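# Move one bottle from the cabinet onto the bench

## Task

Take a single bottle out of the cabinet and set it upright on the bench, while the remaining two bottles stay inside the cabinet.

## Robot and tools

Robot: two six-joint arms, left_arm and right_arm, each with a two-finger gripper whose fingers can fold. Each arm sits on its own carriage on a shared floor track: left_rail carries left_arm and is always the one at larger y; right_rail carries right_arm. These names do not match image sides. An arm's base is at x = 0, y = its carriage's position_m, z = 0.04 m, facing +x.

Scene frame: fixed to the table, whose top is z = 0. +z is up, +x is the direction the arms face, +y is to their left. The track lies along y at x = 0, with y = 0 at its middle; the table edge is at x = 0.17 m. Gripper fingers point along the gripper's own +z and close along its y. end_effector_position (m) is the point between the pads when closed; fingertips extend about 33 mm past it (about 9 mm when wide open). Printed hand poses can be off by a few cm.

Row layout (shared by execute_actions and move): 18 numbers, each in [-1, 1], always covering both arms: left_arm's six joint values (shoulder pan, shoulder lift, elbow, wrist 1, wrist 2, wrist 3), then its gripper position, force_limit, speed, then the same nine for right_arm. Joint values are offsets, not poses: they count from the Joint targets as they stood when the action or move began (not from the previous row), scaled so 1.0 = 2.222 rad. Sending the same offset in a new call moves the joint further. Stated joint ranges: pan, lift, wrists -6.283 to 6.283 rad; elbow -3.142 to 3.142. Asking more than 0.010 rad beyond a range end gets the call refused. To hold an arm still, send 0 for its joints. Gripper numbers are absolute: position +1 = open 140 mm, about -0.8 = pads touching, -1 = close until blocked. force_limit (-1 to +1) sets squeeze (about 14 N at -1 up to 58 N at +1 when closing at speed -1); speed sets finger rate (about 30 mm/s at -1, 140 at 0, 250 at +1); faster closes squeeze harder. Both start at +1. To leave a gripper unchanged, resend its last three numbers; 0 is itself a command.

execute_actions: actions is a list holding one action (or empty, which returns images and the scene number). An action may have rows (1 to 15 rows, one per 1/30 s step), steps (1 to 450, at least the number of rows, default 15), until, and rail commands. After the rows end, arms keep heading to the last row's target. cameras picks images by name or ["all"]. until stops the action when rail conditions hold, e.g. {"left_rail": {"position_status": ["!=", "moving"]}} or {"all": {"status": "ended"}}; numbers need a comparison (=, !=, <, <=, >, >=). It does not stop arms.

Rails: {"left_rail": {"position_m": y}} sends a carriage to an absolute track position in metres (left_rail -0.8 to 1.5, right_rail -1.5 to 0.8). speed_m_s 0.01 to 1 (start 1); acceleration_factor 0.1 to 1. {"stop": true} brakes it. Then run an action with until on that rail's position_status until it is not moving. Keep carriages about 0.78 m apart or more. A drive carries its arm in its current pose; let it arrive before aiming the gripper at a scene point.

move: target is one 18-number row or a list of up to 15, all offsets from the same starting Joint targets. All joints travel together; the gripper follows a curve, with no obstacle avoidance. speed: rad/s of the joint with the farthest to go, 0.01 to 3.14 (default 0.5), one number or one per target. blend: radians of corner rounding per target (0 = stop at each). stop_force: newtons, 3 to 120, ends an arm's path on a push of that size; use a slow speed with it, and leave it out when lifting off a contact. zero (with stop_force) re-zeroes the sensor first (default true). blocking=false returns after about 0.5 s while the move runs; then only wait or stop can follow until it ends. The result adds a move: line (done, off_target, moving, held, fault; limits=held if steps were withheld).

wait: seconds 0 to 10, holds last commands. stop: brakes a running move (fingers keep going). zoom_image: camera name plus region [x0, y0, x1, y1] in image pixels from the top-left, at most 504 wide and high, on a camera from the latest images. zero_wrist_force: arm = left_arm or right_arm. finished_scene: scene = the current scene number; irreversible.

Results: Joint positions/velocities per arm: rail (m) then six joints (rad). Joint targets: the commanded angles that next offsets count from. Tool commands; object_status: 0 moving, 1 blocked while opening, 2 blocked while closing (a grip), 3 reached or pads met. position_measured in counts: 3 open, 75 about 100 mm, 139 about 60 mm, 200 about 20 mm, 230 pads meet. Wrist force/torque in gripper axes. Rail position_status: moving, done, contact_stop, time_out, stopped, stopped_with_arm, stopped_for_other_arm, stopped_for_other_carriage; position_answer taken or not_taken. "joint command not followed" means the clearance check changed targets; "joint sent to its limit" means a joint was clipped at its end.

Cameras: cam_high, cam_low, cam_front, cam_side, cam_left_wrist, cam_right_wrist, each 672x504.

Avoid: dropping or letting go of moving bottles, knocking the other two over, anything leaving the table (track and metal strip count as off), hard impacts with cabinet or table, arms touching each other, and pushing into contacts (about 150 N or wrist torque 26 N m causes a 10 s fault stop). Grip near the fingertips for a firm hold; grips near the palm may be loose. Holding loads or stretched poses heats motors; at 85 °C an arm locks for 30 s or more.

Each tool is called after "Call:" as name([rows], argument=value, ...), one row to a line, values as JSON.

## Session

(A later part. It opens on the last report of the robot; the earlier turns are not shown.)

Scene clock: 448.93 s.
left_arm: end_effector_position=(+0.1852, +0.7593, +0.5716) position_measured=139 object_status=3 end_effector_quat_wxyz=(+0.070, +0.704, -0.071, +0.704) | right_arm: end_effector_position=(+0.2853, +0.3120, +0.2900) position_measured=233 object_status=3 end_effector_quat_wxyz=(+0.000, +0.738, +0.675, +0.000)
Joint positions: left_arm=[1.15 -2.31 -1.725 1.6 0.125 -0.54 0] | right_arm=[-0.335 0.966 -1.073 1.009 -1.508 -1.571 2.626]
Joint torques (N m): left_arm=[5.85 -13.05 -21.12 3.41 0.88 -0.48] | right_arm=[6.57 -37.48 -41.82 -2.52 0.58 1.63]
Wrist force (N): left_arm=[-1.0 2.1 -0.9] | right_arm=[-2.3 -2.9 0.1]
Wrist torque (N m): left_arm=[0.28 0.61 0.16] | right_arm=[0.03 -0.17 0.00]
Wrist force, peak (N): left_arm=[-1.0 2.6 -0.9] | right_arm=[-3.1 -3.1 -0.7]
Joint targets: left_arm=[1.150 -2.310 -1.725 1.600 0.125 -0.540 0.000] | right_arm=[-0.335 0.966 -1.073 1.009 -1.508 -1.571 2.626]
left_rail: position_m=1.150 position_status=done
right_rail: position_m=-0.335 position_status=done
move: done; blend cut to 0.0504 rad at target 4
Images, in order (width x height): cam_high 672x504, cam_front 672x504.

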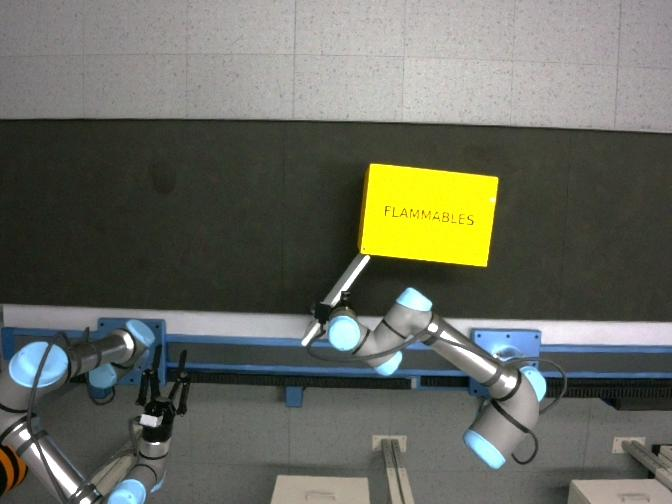

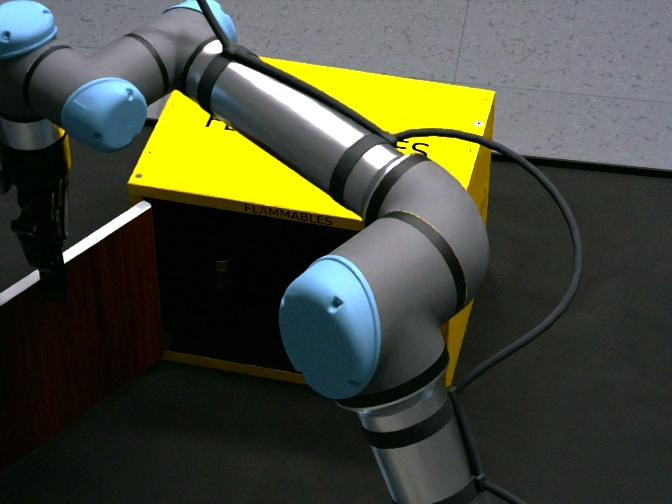

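Call:
move(target=[0,0,0,0,0,0,-0.08,-0.7,-1,-0.0253,-0.1301,-0.0722,0.2022,0,-0.9118,-1,-1,0], speed=0.9)

Call:
move(target=[0,0,0,0,0,0,-0.08,-0.7,-1,-0.2514,-0.2649,0.6081,0.2062,0.9770,-0.18,-1,-1,0], speed=0.9)

Call:
execute_actions([
  {"right_rail": {"position_m": -0.25}, "steps": 200, "until": {"right_rail": {"position_status": ["!=", "moving"]}}},
])

Call:
move([
  [0,0,0,0,0,0,-0.08,-0.7,-1,0.1863,-0.0039,0.0511,0.1103,0.8217,-0.09,0.05,-0.6,-0.5],
  [0,0,0,0,0,0,-0.08,-0.7,-1,0.1863,0.2541,0.1899,-0.2865,0.8217,-0.09,0.05,-0.6,-0.5],
], speed=[0.8,0.4], cameras=["cam_high","cam_side","cam_right_wrist"])

Scene clock: 509.00 s.
left_arm: end_effector_position=(+0.1852, +0.7593, +0.5716) position_measured=139 object_status=3 end_effector_quat_wxyz=(+0.070, +0.704, -0.071, +0.704) | right_arm: end_effector_position=(+0.2202, +0.1651, +0.4999) position_measured=233 object_status=3 end_effector_quat_wxyz=(+0.000, -0.154, +0.988, +0.000)
Joint positions: left_arm=[1.15 -2.31 -1.725 1.6 0.125 -0.54 0] | right_arm=[-0.335 0.91 -1.362 0.848 -1.058 -1.571 0.6]
Joint torques (N m): left_arm=[6.95 -15.52 -30.21 3.16 0.69 -0.71] | right_arm=[-6.69 -39.2 -37.48 -1.31 -2.25 -1.54]
Wrist force (N): left_arm=[-1.2 2.5 -0.8] | right_arm=[0.5 0.1 -0.2]
Wrist torque (N m): left_arm=[0.35 0.66 0.17] | right_arm=[0.02 -0.12 0.09]
Wrist force, peak (N): left_arm=[-1.2 2.6 -0.7] | right_arm=[-3.0 -2.9 -0.6]
Joint targets: left_arm=[1.150 -2.310 -1.725 1.600 0.125 -0.540 0.000] | right_arm=[-0.335 0.910 -1.362 0.848 -1.058 -1.571 0.600]
left_rail: position_m=1.150 position_status=done
right_rail: position_m=-0.335 position_status=done
move: done

Scene clock: 512.23 s.
left_arm: end_effector_position=(+0.1852, +0.7593, +0.5716) position_measured=139 object_status=3 end_effector_quat_wxyz=(+0.070, +0.704, -0.071, +0.704) | right_arm: end_effector_position=(+0.2619, +0.1764, +0.4675) position_measured=233 object_status=3 end_effector_quat_wxyz=(-0.454, +0.476, +0.420, +0.625)
Joint positions: left_arm=[1.15 -2.31 -1.725 1.6 0.125 -0.54 0] | right_arm=[-0.335 0.351 -1.95 2.199 -0.6 0.6 0.2]
Joint torques (N m): left_arm=[6.54 -16 -34.44 3.35 0.9 -0.82] | right_arm=[-6.15 -15.22 -12.68 -0.76 2.96 -1.77]
Wrist force (N): left_arm=[-0.9 2.4 -0.7] | right_arm=[3.2 1.0 0.9]
Wrist torque (N m): left_arm=[0.33 0.60 0.17] | right_arm=[-0.19 -0.08 0.38]
Wrist force, peak (N): left_arm=[-1.2 2.4 -0.7] | right_arm=[3.5 2.5 1.1]
Joint targets: left_arm=[1.150 -2.310 -1.725 1.600 0.125 -0.540 0.000] | right_arm=[-0.335 0.351 -1.950 2.199 -0.600 0.600 0.200]
left_rail: position_m=1.150 position_status=done
right_rail: position_m=-0.335 position_status=done
move: done

Scene clock: 513.20 s.
left_arm: end_effector_position=(+0.1852, +0.7593, +0.5716) position_measured=139 object_status=3 end_effector_quat_wxyz=(+0.070, +0.704, -0.071, +0.704) | right_arm: end_effector_position=(+0.2621, +0.2614, +0.4675) position_measured=233 object_status=3 end_effector_quat_wxyz=(-0.454, +0.476, +0.420, +0.625)
Joint positions: left_arm=[1.15 -2.31 -1.725 1.6 0.125 -0.54 0] | right_arm=[-0.25 0.351 -1.95 2.199 -0.6 0.6 0.2]
Joint torques (N m): left_arm=[6.04 -15.26 -36.36 3.36 0.67 -1.17] | right_arm=[-8.25 -14.64 -15.7 -1.38 2.05 -1.59]
Wrist force (N): left_arm=[-1.2 2.3 -0.4] | right_arm=[3.5 1.3 0.9]
Wrist torque (N m): left_arm=[0.30 0.68 0.16] | right_arm=[-0.14 -0.13 0.39]
Wrist force, peak (N): left_arm=[-1.4 2.5 -0.6] | right_arm=[3.4 1.2 2.1]
Joint targets: left_arm=[1.150 -2.310 -1.725 1.600 0.125 -0.540 0.000] | right_arm=[-0.250 0.351 -1.950 2.199 -0.600 0.600 0.200]
Tool commands: left_gripper/position=-0.08 left_gripper/force_limit=-0.7 left_gripper/speed=-1.0 right_gripper/position=-1.0 right_gripper/force_limit=-1.0 right_gripper/speed=+0.0
left_rail: position_m=1.150 position_status=done
right_rail: position_m=-0.250 position_status=done

Scene clock: 519.17 s.
left_arm: end_effector_position=(+0.1852, +0.7593, +0.5716) position_measured=139 object_status=3 end_effector_quat_wxyz=(+0.070, +0.704, -0.071, +0.704) | right_arm: end_effector_position=(+0.3672, -0.0382, +0.1505) position_measured=123 object_status=3 end_effector_quat_wxyz=(+0.032, +0.706, -0.032, +0.707)
Joint positions: left_arm=[1.15 -2.31 -1.725 1.6 0.125 -0.54 0] | right_arm=[-0.25 0.765 -1.386 2.621 -1.236 2.426 0]
Joint torques (N m): left_arm=[6.48 -17.33 -35.26 3.27 0.7 -1.37] | right_arm=[8.46 -9.08 1.66 -2.66 1.97 -1.75]
Wrist force (N): left_arm=[-1.1 1.8 -0.6] | right_arm=[3.8 0.5 0.6]
Wrist torque (N m): left_arm=[0.21 0.64 0.17] | right_arm=[-0.22 -0.14 0.44]
Wrist force, peak (N): left_arm=[-1.4 2.7 -0.3] | right_arm=[4.3 0.8 1.3]
Joint targets: left_arm=[1.150 -2.310 -1.725 1.600 0.125 -0.540 0.000] | right_arm=[-0.250 0.765 -1.386 2.621 -1.237 2.426 0.000]
left_rail: position_m=1.150 position_status=done
right_rail: position_m=-0.250 position_status=done
move: done
Images, in order (width x height): cam_high 672x504, cam_side 672x504, cam_right_wrist 672x504.

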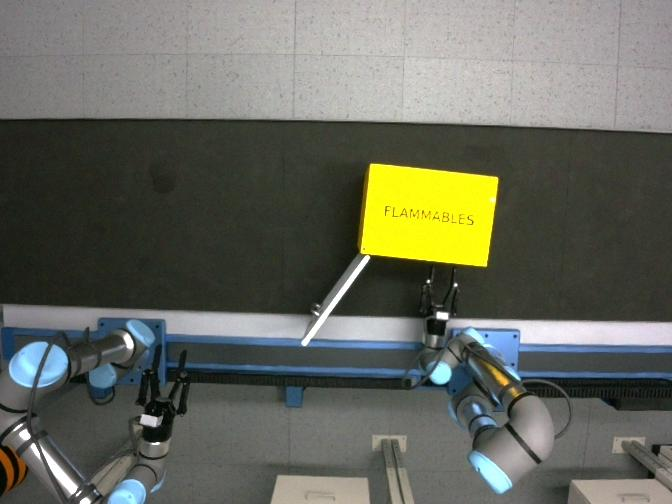

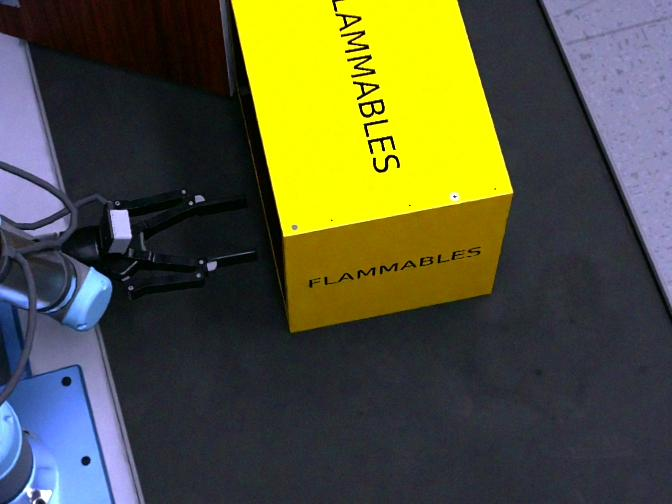

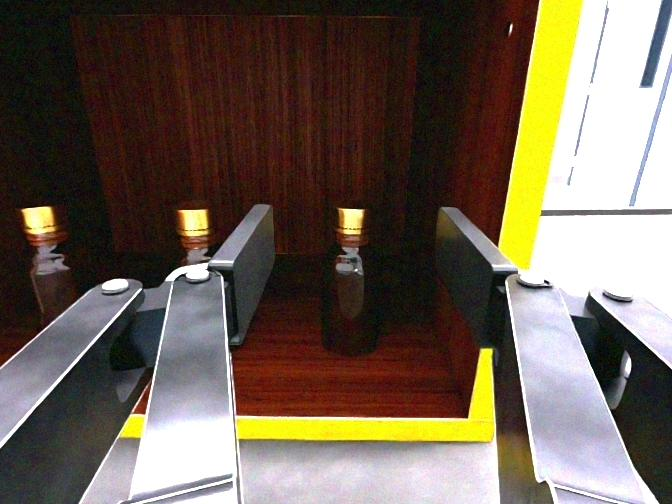

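Call:
move([
  [0,0,0,0,0,0,-0.08,-0.7,-1,-0.0760,0.0701,-0.0036,-0.0661,-0.0760,0,0.05,-0.6,-0.5],
  [0,0,0,0,0,0,-0.08,-0.7,-1,-0.1436,0.0822,-0.0377,-0.0440,-0.1437,0,0.05,-0.6,-0.5],
], speed=0.15, blend=[0.02,0], stop_force=6, cameras=["cam_right_wrist"])

Scene clock: 559.70 s.
left_arm: end_effector_position=(+0.1852, +0.7593, +0.5716) position_measured=139 object_status=3 end_effector_quat_wxyz=(+0.070, +0.704, -0.071, +0.704) | right_arm: end_effector_position=(+0.4731, -0.0521, +0.1181) position_measured=123 object_status=3 end_effector_quat_wxyz=(+0.032, +0.706, -0.032, +0.706)
Joint positions: left_arm=[1.15 -2.31 -1.725 1.6 0.125 -0.54 0] | right_arm=[-0.25 0.446 -1.203 2.537 -1.334 2.107 0]
Joint torques (N m): left_arm=[6.01 -19.15 -35.96 3.49 0.85 -1.76] | right_arm=[-6.74 -17.4 -21.54 -0.85 -2.52 -1.46]
Wrist force (N): left_arm=[-1.1 2.5 -0.4] | right_arm=[3.7 0.5 0.6]
Wrist torque (N m): left_arm=[0.34 0.64 0.17] | right_arm=[-0.24 -0.15 0.42]
Wrist force, peak (N): left_arm=[-1.5 2.4 -0.9] | right_arm=[4.1 0.7 0.6]
Joint targets: left_arm=[1.150 -2.310 -1.725 1.600 0.125 -0.540 0.000] | right_arm=[-0.250 0.446 -1.203 2.537 -1.334 2.107 0.000]
left_rail: position_m=1.150 position_status=done
right_rail: position_m=-0.250 position_status=done
move: done
Images, in order (width x height): cam_right_wrist 672x504.

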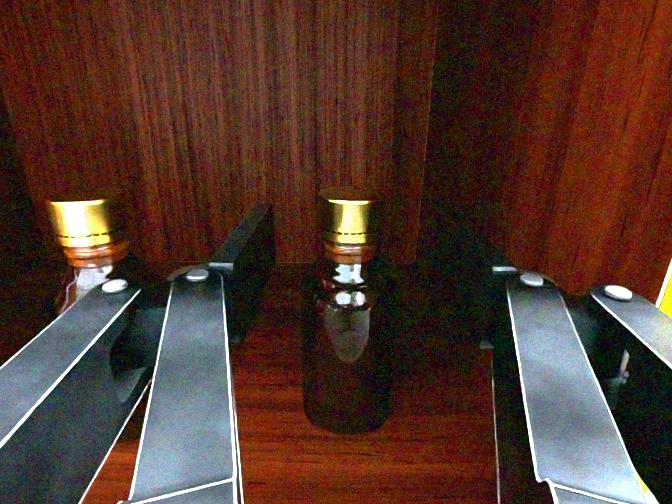

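Call:
move(target=[0,0,0,0,0,0,-0.08,-0.7,-1,-0.0058,0.0054,-0.0140,0.0086,-0.0058,0,0.05,-0.6,-0.5], speed=0.1, stop_force=6)

Call:
execute_actions([
  {"rows": [[0,0,0,0,0,0,-0.08,-0.7,-1,0,0,0,0,0,0,-1,-0.6,-1]], "steps": 80},
], cameras=["cam_right_wrist"])

Scene clock: 579.50 s.
left_arm: end_effector_position=(+0.1852, +0.7593, +0.5716) position_measured=139 object_status=3 end_effector_quat_wxyz=(+0.070, +0.704, -0.071, +0.704) | right_arm: end_effector_position=(+0.4869, -0.0492, +0.1181) position_measured=123 object_status=3 end_effector_quat_wxyz=(+0.032, +0.706, -0.032, +0.706)
Joint positions: left_arm=[1.15 -2.31 -1.725 1.6 0.125 -0.54 0] | right_arm=[-0.25 0.433 -1.191 2.506 -1.315 2.094 0]
Joint torques (N m): left_arm=[6.5 -18.55 -35.78 3.42 0.76 -1.77] | right_arm=[-6.8 -16.88 -21.36 -0.62 -2.46 -1.51]
Wrist force (N): left_arm=[-1.1 2.0 -0.5] | right_arm=[3.9 0.4 0.7]
Wrist torque (N m): left_arm=[0.25 0.66 0.18] | right_arm=[-0.25 -0.19 0.42]
Wrist force, peak (N): left_arm=[-1.3 2.7 -0.6] | right_arm=[4.2 0.4 0.7]
Joint targets: left_arm=[1.150 -2.310 -1.725 1.600 0.125 -0.540 0.000] | right_arm=[-0.250 0.433 -1.191 2.506 -1.315 2.094 0.000]
left_rail: position_m=1.150 position_status=done
right_rail: position_m=-0.250 position_status=done
move: done

Scene clock: 582.37 s.
left_arm: end_effector_position=(+0.1852, +0.7593, +0.5716) position_measured=139 object_status=3 end_effector_quat_wxyz=(+0.070, +0.704, -0.071, +0.704) | right_arm: end_effector_position=(+0.4869, -0.0492, +0.1181) position_measured=187 object_status=2 end_effector_quat_wxyz=(+0.032, +0.706, -0.032, +0.706)
Joint positions: left_arm=[1.15 -2.31 -1.725 1.6 0.125 -0.54 0] | right_arm=[-0.25 0.433 -1.191 2.506 -1.315 2.094 0]
Joint torques (N m): left_arm=[4.99 -20.62 -37.26 3.32 0.83 -1.67] | right_arm=[7.37 -22.31 -3.94 -1.13 1.82 0.55]
Wrist force (N): left_arm=[-1.0 2.3 -0.6] | right_arm=[3.9 0.5 0.6]
Wrist torque (N m): left_arm=[0.31 0.63 0.17] | right_arm=[-0.18 -0.11 0.51]
Wrist force, peak (N): left_arm=[-1.4 2.4 -0.5] | right_arm=[12.0 5.6 0.3]
Joint targets: left_arm=[1.150 -2.310 -1.725 1.600 0.125 -0.540 0.000] | right_arm=[-0.250 0.433 -1.191 2.506 -1.315 2.094 0.000]
left_rail: position_m=1.150 position_status=done
right_rail: position_m=-0.250 position_status=done
Images, in order (width x height): cam_right_wrist 672x504.

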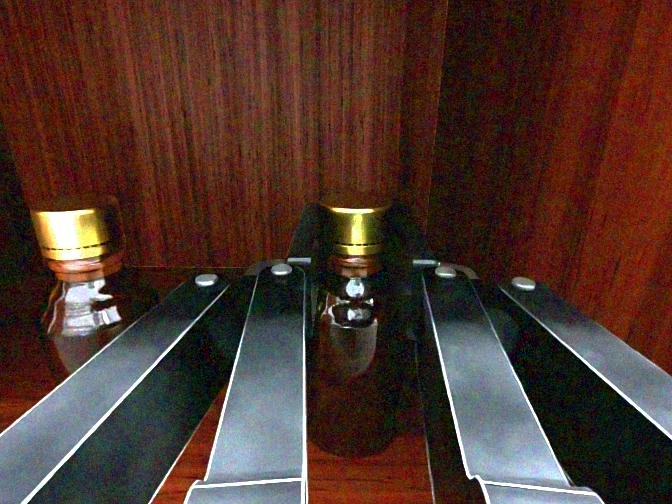

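Call:
move([
  [0,0,0,0,0,0,-0.08,-0.7,-1,0,-0.0372,-0.0027,0.0399,0,0,-1,-0.6,-1],
  [0,0,0,0,0,0,-0.08,-0.7,-1,0.0710,-0.0577,0.0365,0.0212,0.0710,0,-1,-0.6,-1],
  [0,0,0,0,0,0,-0.08,-0.7,-1,0.1486,-0.0671,0.0540,0.0131,0.1486,0,-1,-0.6,-1],
], speed=0.2, blend=[0.01,0.02,0], cameras=["cam_side","cam_right_wrist"])

Call:
execute_actions([
  {"right_rail": {"position_m": -0.55, "acceleration_factor": 0.4}, "steps": 300, "until": {"right_rail": {"position_status": ["!=", "moving"]}}},
], cameras=["cam_side","cam_right_wrist"])

Scene clock: 605.43 s.
left_arm: end_effector_position=(+0.1852, +0.7593, +0.5716) position_measured=139 object_status=3 end_effector_quat_wxyz=(+0.070, +0.704, -0.071, +0.704) | right_arm: end_effector_position=(+0.3676, -0.0383, +0.1402) position_measured=187 object_status=2 end_effector_quat_wxyz=(+0.032, +0.706, -0.032, +0.706)
Joint positions: left_arm=[1.15 -2.31 -1.725 1.6 0.125 -0.54 0] | right_arm=[-0.25 0.763 -1.34 2.626 -1.286 2.424 0]
Joint torques (N m): left_arm=[5.67 -20.22 -36.1 3.44 0.61 -1.52] | right_arm=[7.41 -27.29 2.33 -3.34 2.01 0.43]
Wrist force (N): left_arm=[-1.1 2.4 -0.5] | right_arm=[1.0 0.9 0.6]
Wrist torque (N m): left_arm=[0.33 0.65 0.17] | right_arm=[-0.13 -0.16 0.43]
Wrist force, peak (N): left_arm=[-1.4 2.7 -0.5] | right_arm=[4.2 0.6 0.4]
Joint targets: left_arm=[1.150 -2.310 -1.725 1.600 0.125 -0.540 0.000] | right_arm=[-0.250 0.763 -1.340 2.626 -1.286 2.424 0.000]
left_rail: position_m=1.150 position_status=done
right_rail: position_m=-0.250 position_status=done
move: done
Images, in order (width x height): cam_side 672x504, cam_right_wrist 672x504.

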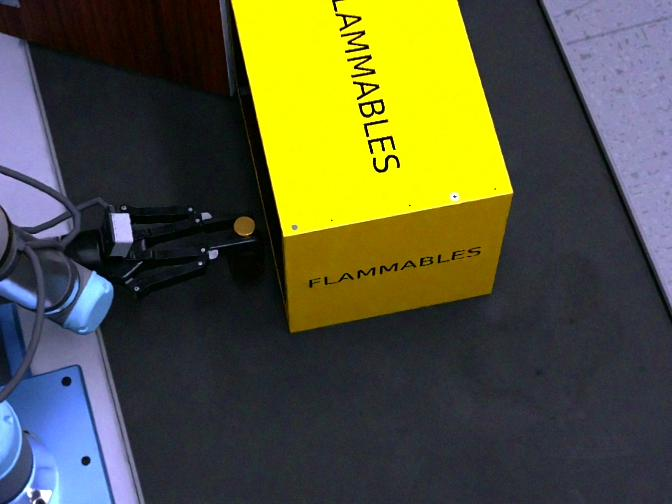

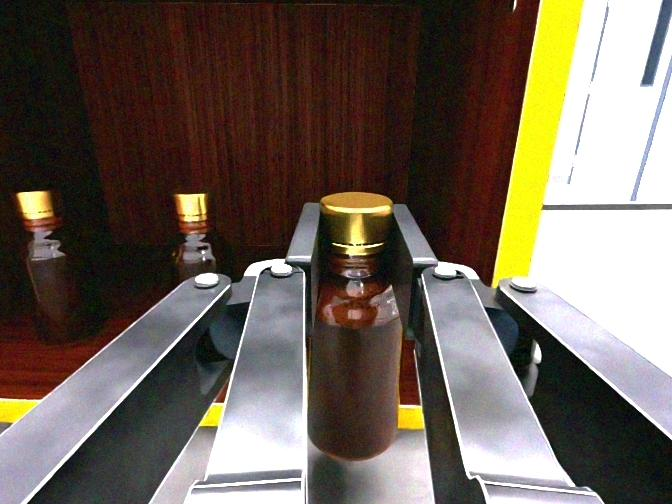

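Scene clock: 607.77 s.
left_arm: end_effector_position=(+0.1852, +0.7593, +0.5716) position_measured=139 object_status=3 end_effector_quat_wxyz=(+0.070, +0.704, -0.071, +0.704) | right_arm: end_effector_position=(+0.3675, -0.3383, +0.1402) position_measured=187 object_status=2 end_effector_quat_wxyz=(+0.032, +0.706, -0.032, +0.706)
Joint positions: left_arm=[1.15 -2.31 -1.725 1.6 0.125 -0.54 0] | right_arm=[-0.55 0.763 -1.34 2.626 -1.286 2.424 0]
Joint torques (N m): left_arm=[6.25 -19.48 -35.53 3.34 0.61 -1.9] | right_arm=[4 -21.97 -8.66 -1.66 0.51 0.38]
Wrist force (N): left_arm=[-1.2 2.2 -0.4] | right_arm=[0.7 1.0 0.5]
Wrist torque (N m): left_arm=[0.29 0.67 0.17] | right_arm=[-0.11 -0.09 0.43]
Wrist force, peak (N): left_arm=[-1.3 2.5 -0.9] | right_arm=[0.8 1.5 0.9]
Joint targets: left_arm=[1.150 -2.310 -1.725 1.600 0.125 -0.540 0.000] | right_arm=[-0.550 0.763 -1.340 2.626 -1.286 2.424 0.000]
Tool commands: left_gripper/position=-0.08 left_gripper/force_limit=-0.7 left_gripper/speed=-1.0 right_gripper/position=-1.0 right_gripper/force_limit=-0.6 right_gripper/speed=-1.0
left_rail: position_m=1.150 position_status=done
right_rail: position_m=-0.550 position_status=done
Images, in order (width x height): cam_side 672x504, cam_right_wrist 672x504.

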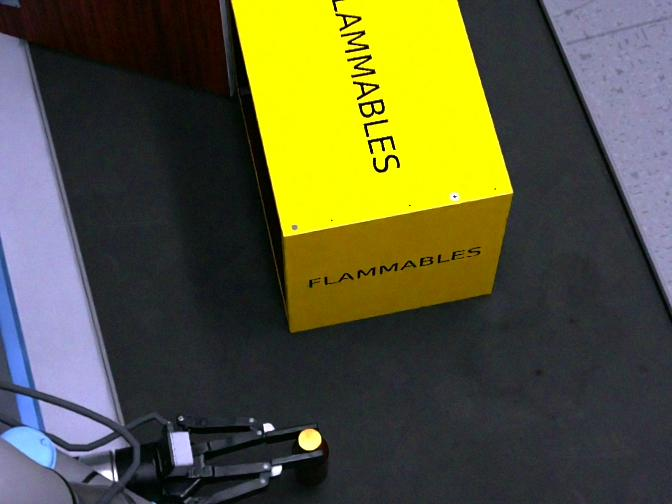

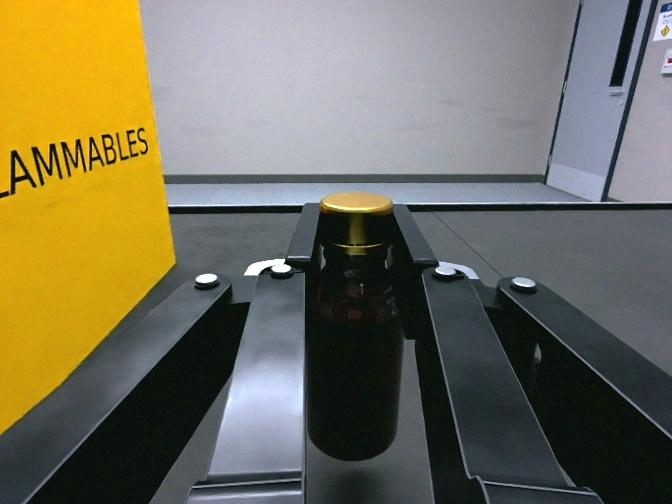

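Call:
move(target=[0,0,0,0,0,0,-0.08,-0.7,-1,0,0.0985,0.0036,-0.1021,0,0,-1,-0.6,-1], speed=0.07, stop_force=4)

Call:
execute_actions([
  {"rows": [[0,0,0,0,0,0,-0.08,-0.7,-1,0,0,0,0,0,0,0.05,-0.6,-1]], "steps": 60},
], cameras=["cam_side","cam_right_wrist"])

Scene clock: 616.97 s.
left_arm: end_effector_position=(+0.1852, +0.7593, +0.5716) position_measured=139 object_status=3 end_effector_quat_wxyz=(+0.070, +0.704, -0.071, +0.704) | right_arm: end_effector_position=(+0.3679, -0.3379, +0.0996) position_measured=187 object_status=2 end_effector_quat_wxyz=(+0.032, +0.706, -0.032, +0.706)
Joint positions: left_arm=[1.15 -2.31 -1.725 1.6 0.125 -0.54 0] | right_arm=[-0.55 0.763 -1.148 2.633 -1.486 2.424 0]
Joint torques (N m): left_arm=[5.21 -19.36 -35.88 3.28 0.69 -1.68] | right_arm=[-2.26 -29.54 -7.34 -0.73 -2.17 0.27]
Wrist force (N): left_arm=[-1.5 2.0 -0.6] | right_arm=[0.8 1.0 0.6]
Wrist torque (N m): left_arm=[0.24 0.72 0.17] | right_arm=[-0.12 -0.13 0.43]
Wrist force, peak (N): left_arm=[-1.3 2.6 -0.6] | right_arm=[15.5 5.2 -0.1]
Joint targets: left_arm=[1.150 -2.310 -1.725 1.600 0.125 -0.540 0.000] | right_arm=[-0.550 0.763 -1.148 2.633 -1.486 2.424 0.000]
left_rail: position_m=1.150 position_status=done
right_rail: position_m=-0.550 position_status=done
move: contact (right_arm); right_arm: the shoulder lift is farthest, 0.027 rad from its target

Scene clock: 619.17 s.
left_arm: end_effector_position=(+0.1852, +0.7593, +0.5716) position_measured=139 object_status=3 end_effector_quat_wxyz=(+0.070, +0.704, -0.071, +0.704) | right_arm: end_effector_position=(+0.3679, -0.3379, +0.0996) position_measured=123 object_status=3 end_effector_quat_wxyz=(+0.032, +0.706, -0.032, +0.706)
Joint positions: left_arm=[1.15 -2.31 -1.725 1.6 0.125 -0.54 0] | right_arm=[-0.55 0.763 -1.148 2.633 -1.486 2.424 0]
Joint torques (N m): left_arm=[6.15 -19.11 -34.7 3.3 0.52 -1.73] | right_arm=[2.54 -19.65 -8.1 -1.64 -2.09 0.23]
Wrist force (N): left_arm=[-1.4 2.3 -0.4] | right_arm=[3.5 1.1 0.6]
Wrist torque (N m): left_arm=[0.31 0.72 0.17] | right_arm=[-0.11 -0.09 0.42]
Wrist force, peak (N): left_arm=[-1.4 2.5 -0.4] | right_arm=[3.7 1.2 0.7]
Joint targets: left_arm=[1.150 -2.310 -1.725 1.600 0.125 -0.540 0.000] | right_arm=[-0.550 0.763 -1.148 2.633 -1.486 2.424 0.000]
left_rail: position_m=1.150 position_status=done
right_rail: position_m=-0.550 position_status=done
Images, in order (width x height): cam_side 672x504, cam_right_wrist 672x504.

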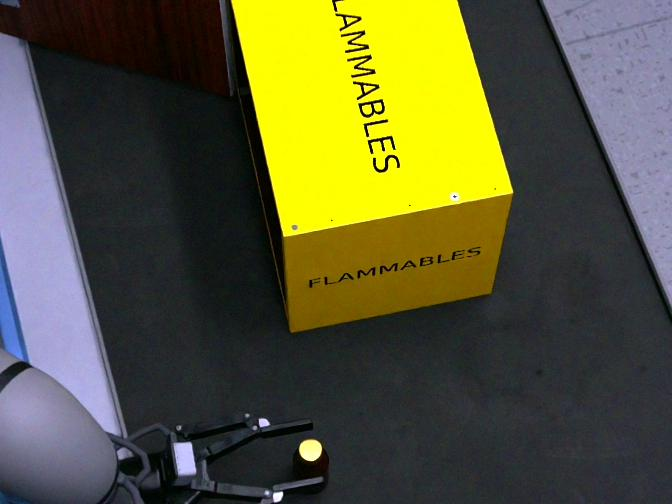

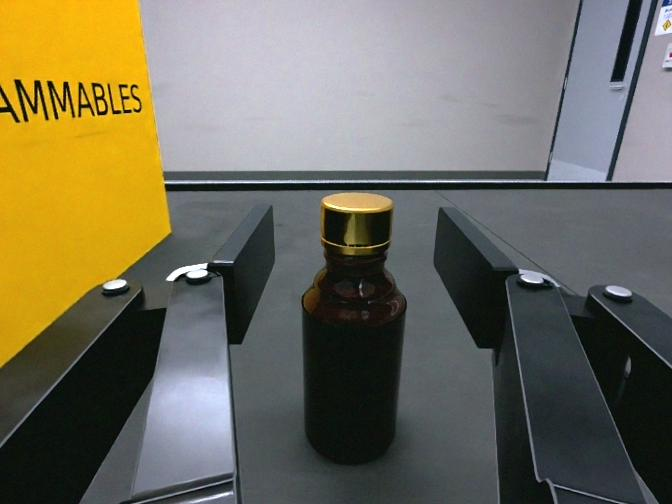

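Call:
move(target=[0.6070,-0.0485,-0.0323,-0.6262,-0.4640,-0.4326,-1,-1,0,0,-0.2306,-0.0349,0.2660,0,0,0.05,-0.6,-1], speed=0.8, cameras=["cam_right_wrist"])

Call:
execute_actions([
  {"left_rail": {"position_m": 0.63}, "right_rail": {"position_m": -1.0}, "steps": 200, "until": {"all": {"status": "ended"}}},
], cameras=["cam_high","cam_front","cam_left_wrist"])

Scene clock: 689.43 s.
left_arm: end_effector_position=(+0.3172, +0.9280, +0.4193) position_measured=233 object_status=3 end_effector_quat_wxyz=(+0.000, +0.001, +1.000, +0.000) | right_arm: end_effector_position=(+0.3674, -0.3384, +0.2197) position_measured=123 object_status=3 end_effector_quat_wxyz=(+0.032, +0.707, -0.031, +0.706)
Joint positions: left_arm=[1.15 -0.962 -1.833 1.529 -1.266 -1.571 -0.961] | right_arm=[-0.55 0.763 -1.66 2.556 -0.895 2.424 0]
Joint torques (N m): left_arm=[8 -21.48 -41.43 -5.38 -1.51 -2.04] | right_arm=[6.59 -19.66 -29.09 -0.13 -1.96 0.42]
Wrist force (N): left_arm=[-1.2 0.2 -0.5] | right_arm=[3.4 1.3 0.5]
Wrist torque (N m): left_arm=[0.06 0.23 -0.01] | right_arm=[-0.06 -0.11 0.41]
Wrist force, peak (N): left_arm=[-1.1 2.9 -2.0] | right_arm=[3.8 1.4 0.6]
Joint targets: left_arm=[1.150 -0.962 -1.833 1.529 -1.266 -1.571 -0.961] | right_arm=[-0.550 0.763 -1.660 2.556 -0.895 2.424 0.000]
left_rail: position_m=1.150 position_status=done
right_rail: position_m=-0.550 position_status=done
move: done
Images, in order (width x height): cam_right_wrist 672x504.

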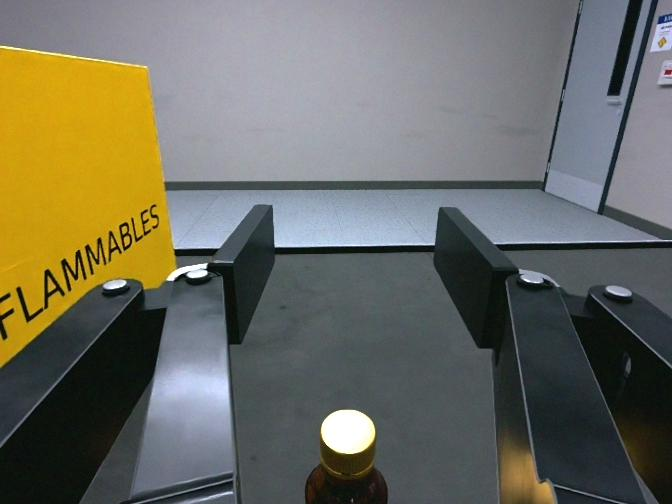

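Scene clock: 692.23 s.
left_arm: end_effector_position=(+0.3173, +0.4079, +0.4194) position_measured=233 object_status=3 end_effector_quat_wxyz=(+0.000, +0.000, +1.000, +0.000) | right_arm: end_effector_position=(+0.3674, -0.7884, +0.2198) position_measured=123 object_status=3 end_effector_quat_wxyz=(+0.032, +0.707, -0.031, +0.706)
Joint positions: left_arm=[0.63 -0.962 -1.833 1.529 -1.266 -1.571 -0.961] | right_arm=[-1 0.763 -1.66 2.556 -0.895 2.424 0]
Joint torques (N m): left_arm=[0.37 -21.06 -31.13 -2.19 0.92 -2.06] | right_arm=[2.61 -15.67 -12.78 -1.44 -2.21 0.56]
Wrist force (N): left_arm=[-0.9 0.0 0.0] | right_arm=[3.4 1.4 0.5]
Wrist torque (N m): left_arm=[0.03 0.16 0.00] | right_arm=[-0.04 -0.11 0.41]
Wrist force, peak (N): left_arm=[-1.0 1.6 -0.2] | right_arm=[3.6 1.8 0.5]
Joint targets: left_arm=[0.630 -0.962 -1.833 1.529 -1.266 -1.571 -0.961] | right_arm=[-1.000 0.763 -1.660 2.556 -0.895 2.424 0.000]
Tool commands: left_gripper/position=-1.0 left_gripper/force_limit=-1.0 left_gripper/speed=+0.0 right_gripper/position=+0.05 right_gripper/force_limit=-0.6 right_gripper/speed=-1.0
left_rail: position_m=0.630 position_status=done
right_rail: position_m=-1.000 position_status=done
Images, in order (width x height): cam_high 672x504, cam_front 672x504, cam_left_wrist 672x504.

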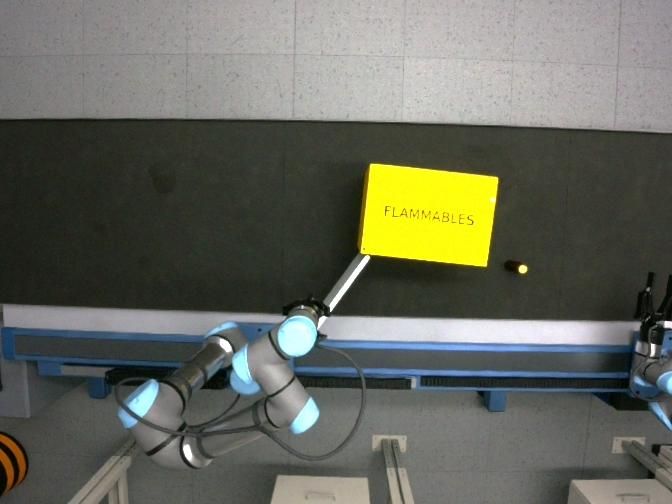

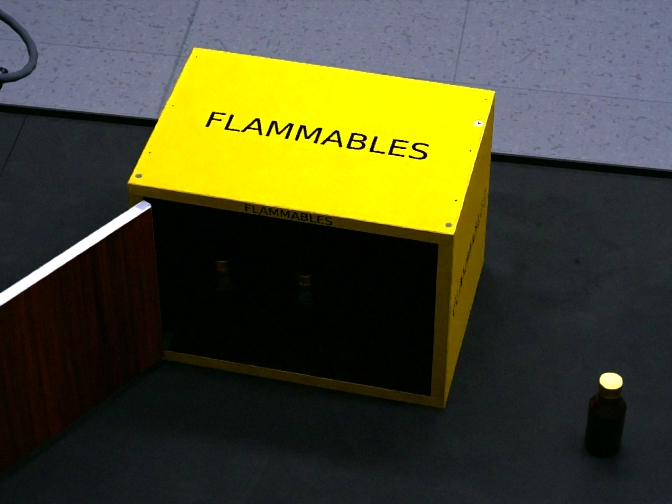

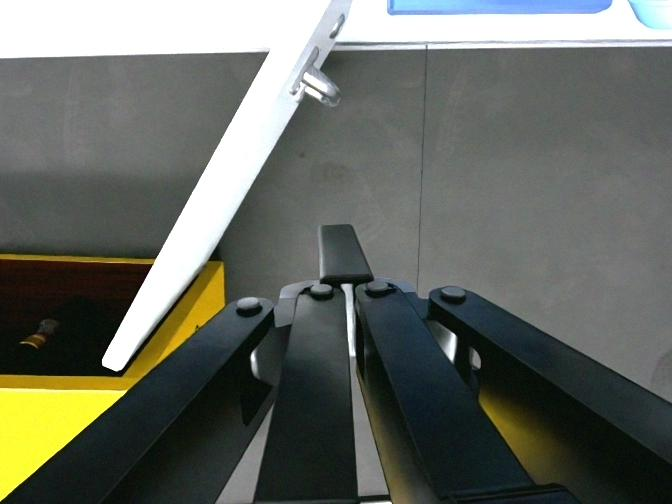

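Call:
move([
  [0,-0.0198,0.1591,-0.1396,0,0,-1,-1,0,0,0,0,0,0,0,0.05,-0.6,-1],
  [-0.1142,0.0169,0.1328,-0.1501,0,-0.1145,-1,-1,0,0,0,0,0,0,0,0.05,-0.6,-1],
  [-0.1457,0.0876,0.0733,-0.1612,0,-0.1460,-1,-1,0,0,0,0,0,0,0,0.05,-0.6,-1],
  [-0.1418,0.1736,-0.0153,-0.1586,0,-0.1420,-1,-1,0,0,0,0,0,0,0,0.05,-0.6,-1],
  [-0.1167,0.2607,-0.1229,-0.1381,0,-0.1170,-1,-1,0,0,0,0,0,0,0,0.05,-0.6,-1],
  [-0.0914,0.3192,-0.2052,-0.1144,0,-0.0919,-1,-1,0,0,0,0,0,0,0,0.05,-0.6,-1],
], speed=0.3, blend=[0.02,0.06,0.06,0.06,0.06,0], stop_force=15, cameras=["cam_front","cam_left_wrist"])

Scene clock: 715.47 s.
left_arm: end_effector_position=(+0.3891, +0.0622, +0.2947) position_measured=233 object_status=3 end_effector_quat_wxyz=(+0.000, +0.000, +1.000, +0.000) | right_arm: end_effector_position=(+0.3674, -0.7884, +0.2198) position_measured=123 object_status=3 end_effector_quat_wxyz=(+0.032, +0.707, -0.031, +0.706)
Joint positions: left_arm=[0.63 -1.165 -1.124 1.073 -1.52 -1.571 -1.165] | right_arm=[-1 0.763 -1.66 2.556 -0.895 2.424 0]
Joint torques (N m): left_arm=[8.83 -42.41 -42.22 -1.68 1.39 2.22] | right_arm=[-4.87 -5.59 -9.95 -1.99 -2.09 0.61]
Wrist force (N): left_arm=[-0.2 1.1 -0.4] | right_arm=[3.4 1.1 0.4]
Wrist torque (N m): left_arm=[-0.17 0.77 -0.10] | right_arm=[-0.11 -0.10 0.41]
Wrist force, peak (N): left_arm=[-7.7 14.3 -1.6] | right_arm=[3.7 1.2 0.4]
Joint targets: left_arm=[0.630 -1.165 -1.124 1.073 -1.520 -1.571 -1.165] | right_arm=[-1.000 0.763 -1.660 2.556 -0.895 2.424 0.000]
left_rail: position_m=0.630 position_status=done
right_rail: position_m=-1.000 position_status=done
move: done
Images, in order (width x height): cam_front 672x504, cam_left_wrist 672x504.

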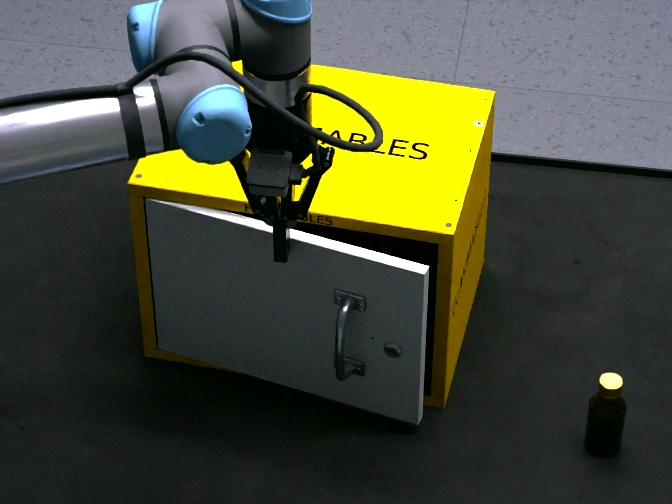

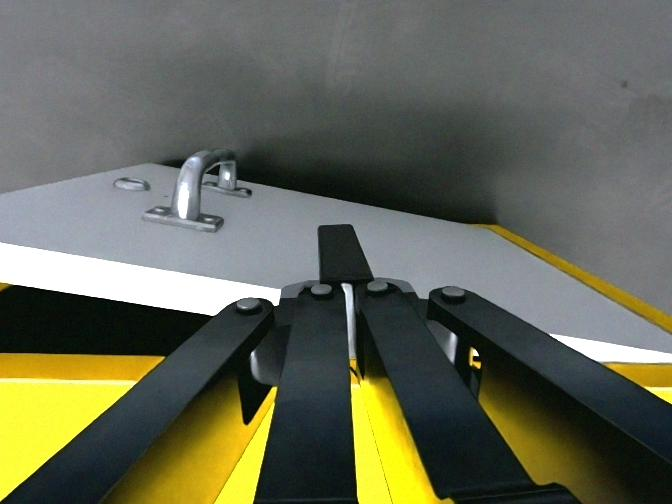

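Call:
move(target=[0.0256,0.0497,-0.0746,0.0251,0,0.0256,-1,-1,0,0,0,0,0,0,0,0.05,-0.6,-1], speed=0.05, stop_force=8, cameras=["cam_front"])

Scene clock: 725.63 s.
left_arm: end_effector_position=(+0.4166, +0.0545, +0.2947) position_measured=233 object_status=3 end_effector_quat_wxyz=(+0.000, +0.000, +1.000, +0.000) | right_arm: end_effector_position=(+0.3674, -0.7884, +0.2198) position_measured=123 object_status=3 end_effector_quat_wxyz=(+0.032, +0.707, -0.031, +0.706)
Joint positions: left_arm=[0.63 -1.133 -1.062 0.98 -1.489 -1.571 -1.133] | right_arm=[-1 0.763 -1.66 2.556 -0.895 2.424 0]
Joint torques (N m): left_arm=[-8.83 -60.19 -14.05 -5.43 -0.49 -2.02] | right_arm=[-5.8 -6.46 -8.81 -1.78 -2.11 0.55]
Wrist force (N): left_arm=[-1.9 -1.9 -0.5] | right_arm=[3.3 1.2 0.3]
Wrist torque (N m): left_arm=[-0.33 0.90 0.01] | right_arm=[-0.08 -0.08 0.41]
Wrist force, peak (N): left_arm=[15.8 4.8 -3.4] | right_arm=[3.7 1.2 0.2]
Joint targets: left_arm=[0.630 -1.133 -1.062 0.980 -1.489 -1.571 -1.133] | right_arm=[-1.000 0.763 -1.660 2.556 -0.895 2.424 0.000]
left_rail: position_m=0.630 position_status=done
right_rail: position_m=-1.000 position_status=done
move: contact (left_arm); left_arm: the elbow is farthest, 0.072 rad from its target
Images, in order (width x height): cam_front 672x504.

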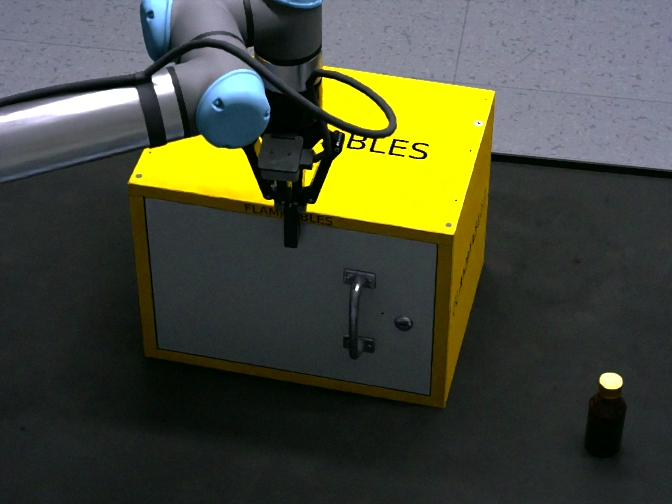

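Call:
move(target=[-0.0200,-0.0380,0.0580,-0.0200,0,-0.0200,-1,-1,0,0,0,0,0,0,0,0.05,-0.6,-1], speed=0.2, cameras=["cam_front"])

Call:
zoom_image(camera="cam_front", region=[120, 170, 500, 420])

Scene clock: 733.43 s.
left_arm: end_effector_position=(+0.3788, +0.0652, +0.2934) position_measured=233 object_status=3 end_effector_quat_wxyz=(+0.000, +0.000, +1.000, +0.000) | right_arm: end_effector_position=(+0.3674, -0.7884, +0.2198) position_measured=123 object_status=3 end_effector_quat_wxyz=(+0.032, +0.707, -0.031, +0.706)
Joint positions: left_arm=[0.63 -1.177 -1.146 1.108 -1.533 -1.571 -1.178] | right_arm=[-1 0.763 -1.66 2.556 -0.895 2.424 0]
Joint torques (N m): left_arm=[-10.8 -56.18 -15.08 -5.35 -0.62 -1.91] | right_arm=[-5.27 -6.48 -9.8 -1.98 -2.17 0.32]
Wrist force (N): left_arm=[-4.6 -1.8 -0.6] | right_arm=[3.5 1.3 0.5]
Wrist torque (N m): left_arm=[-0.35 0.94 0.01] | right_arm=[-0.06 -0.13 0.41]
Wrist force, peak (N): left_arm=[-5.1 -1.7 -0.3] | right_arm=[3.6 1.3 0.5]
Joint targets: left_arm=[0.630 -1.177 -1.146 1.108 -1.533 -1.571 -1.178] | right_arm=[-1.000 0.763 -1.660 2.556 -0.895 2.424 0.000]
left_rail: position_m=0.630 position_status=done
right_rail: position_m=-1.000 position_status=done
move: done
Images, in order (width x height): cam_front 672x504.

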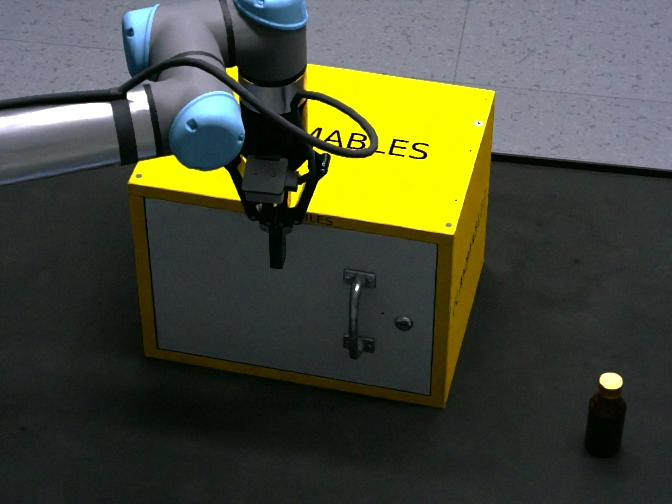

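Scaled by 1.326 from the camera's 672x504 image, which has a finer 960x720 frame.

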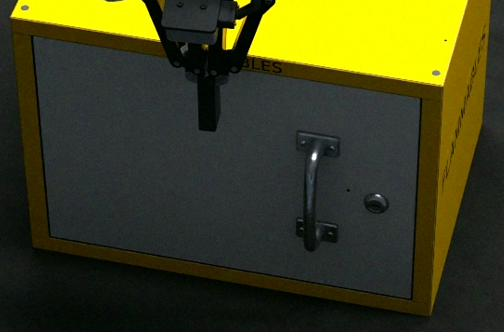

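Call:
finished_scene(scene=2)

The scene is finished: the task was done.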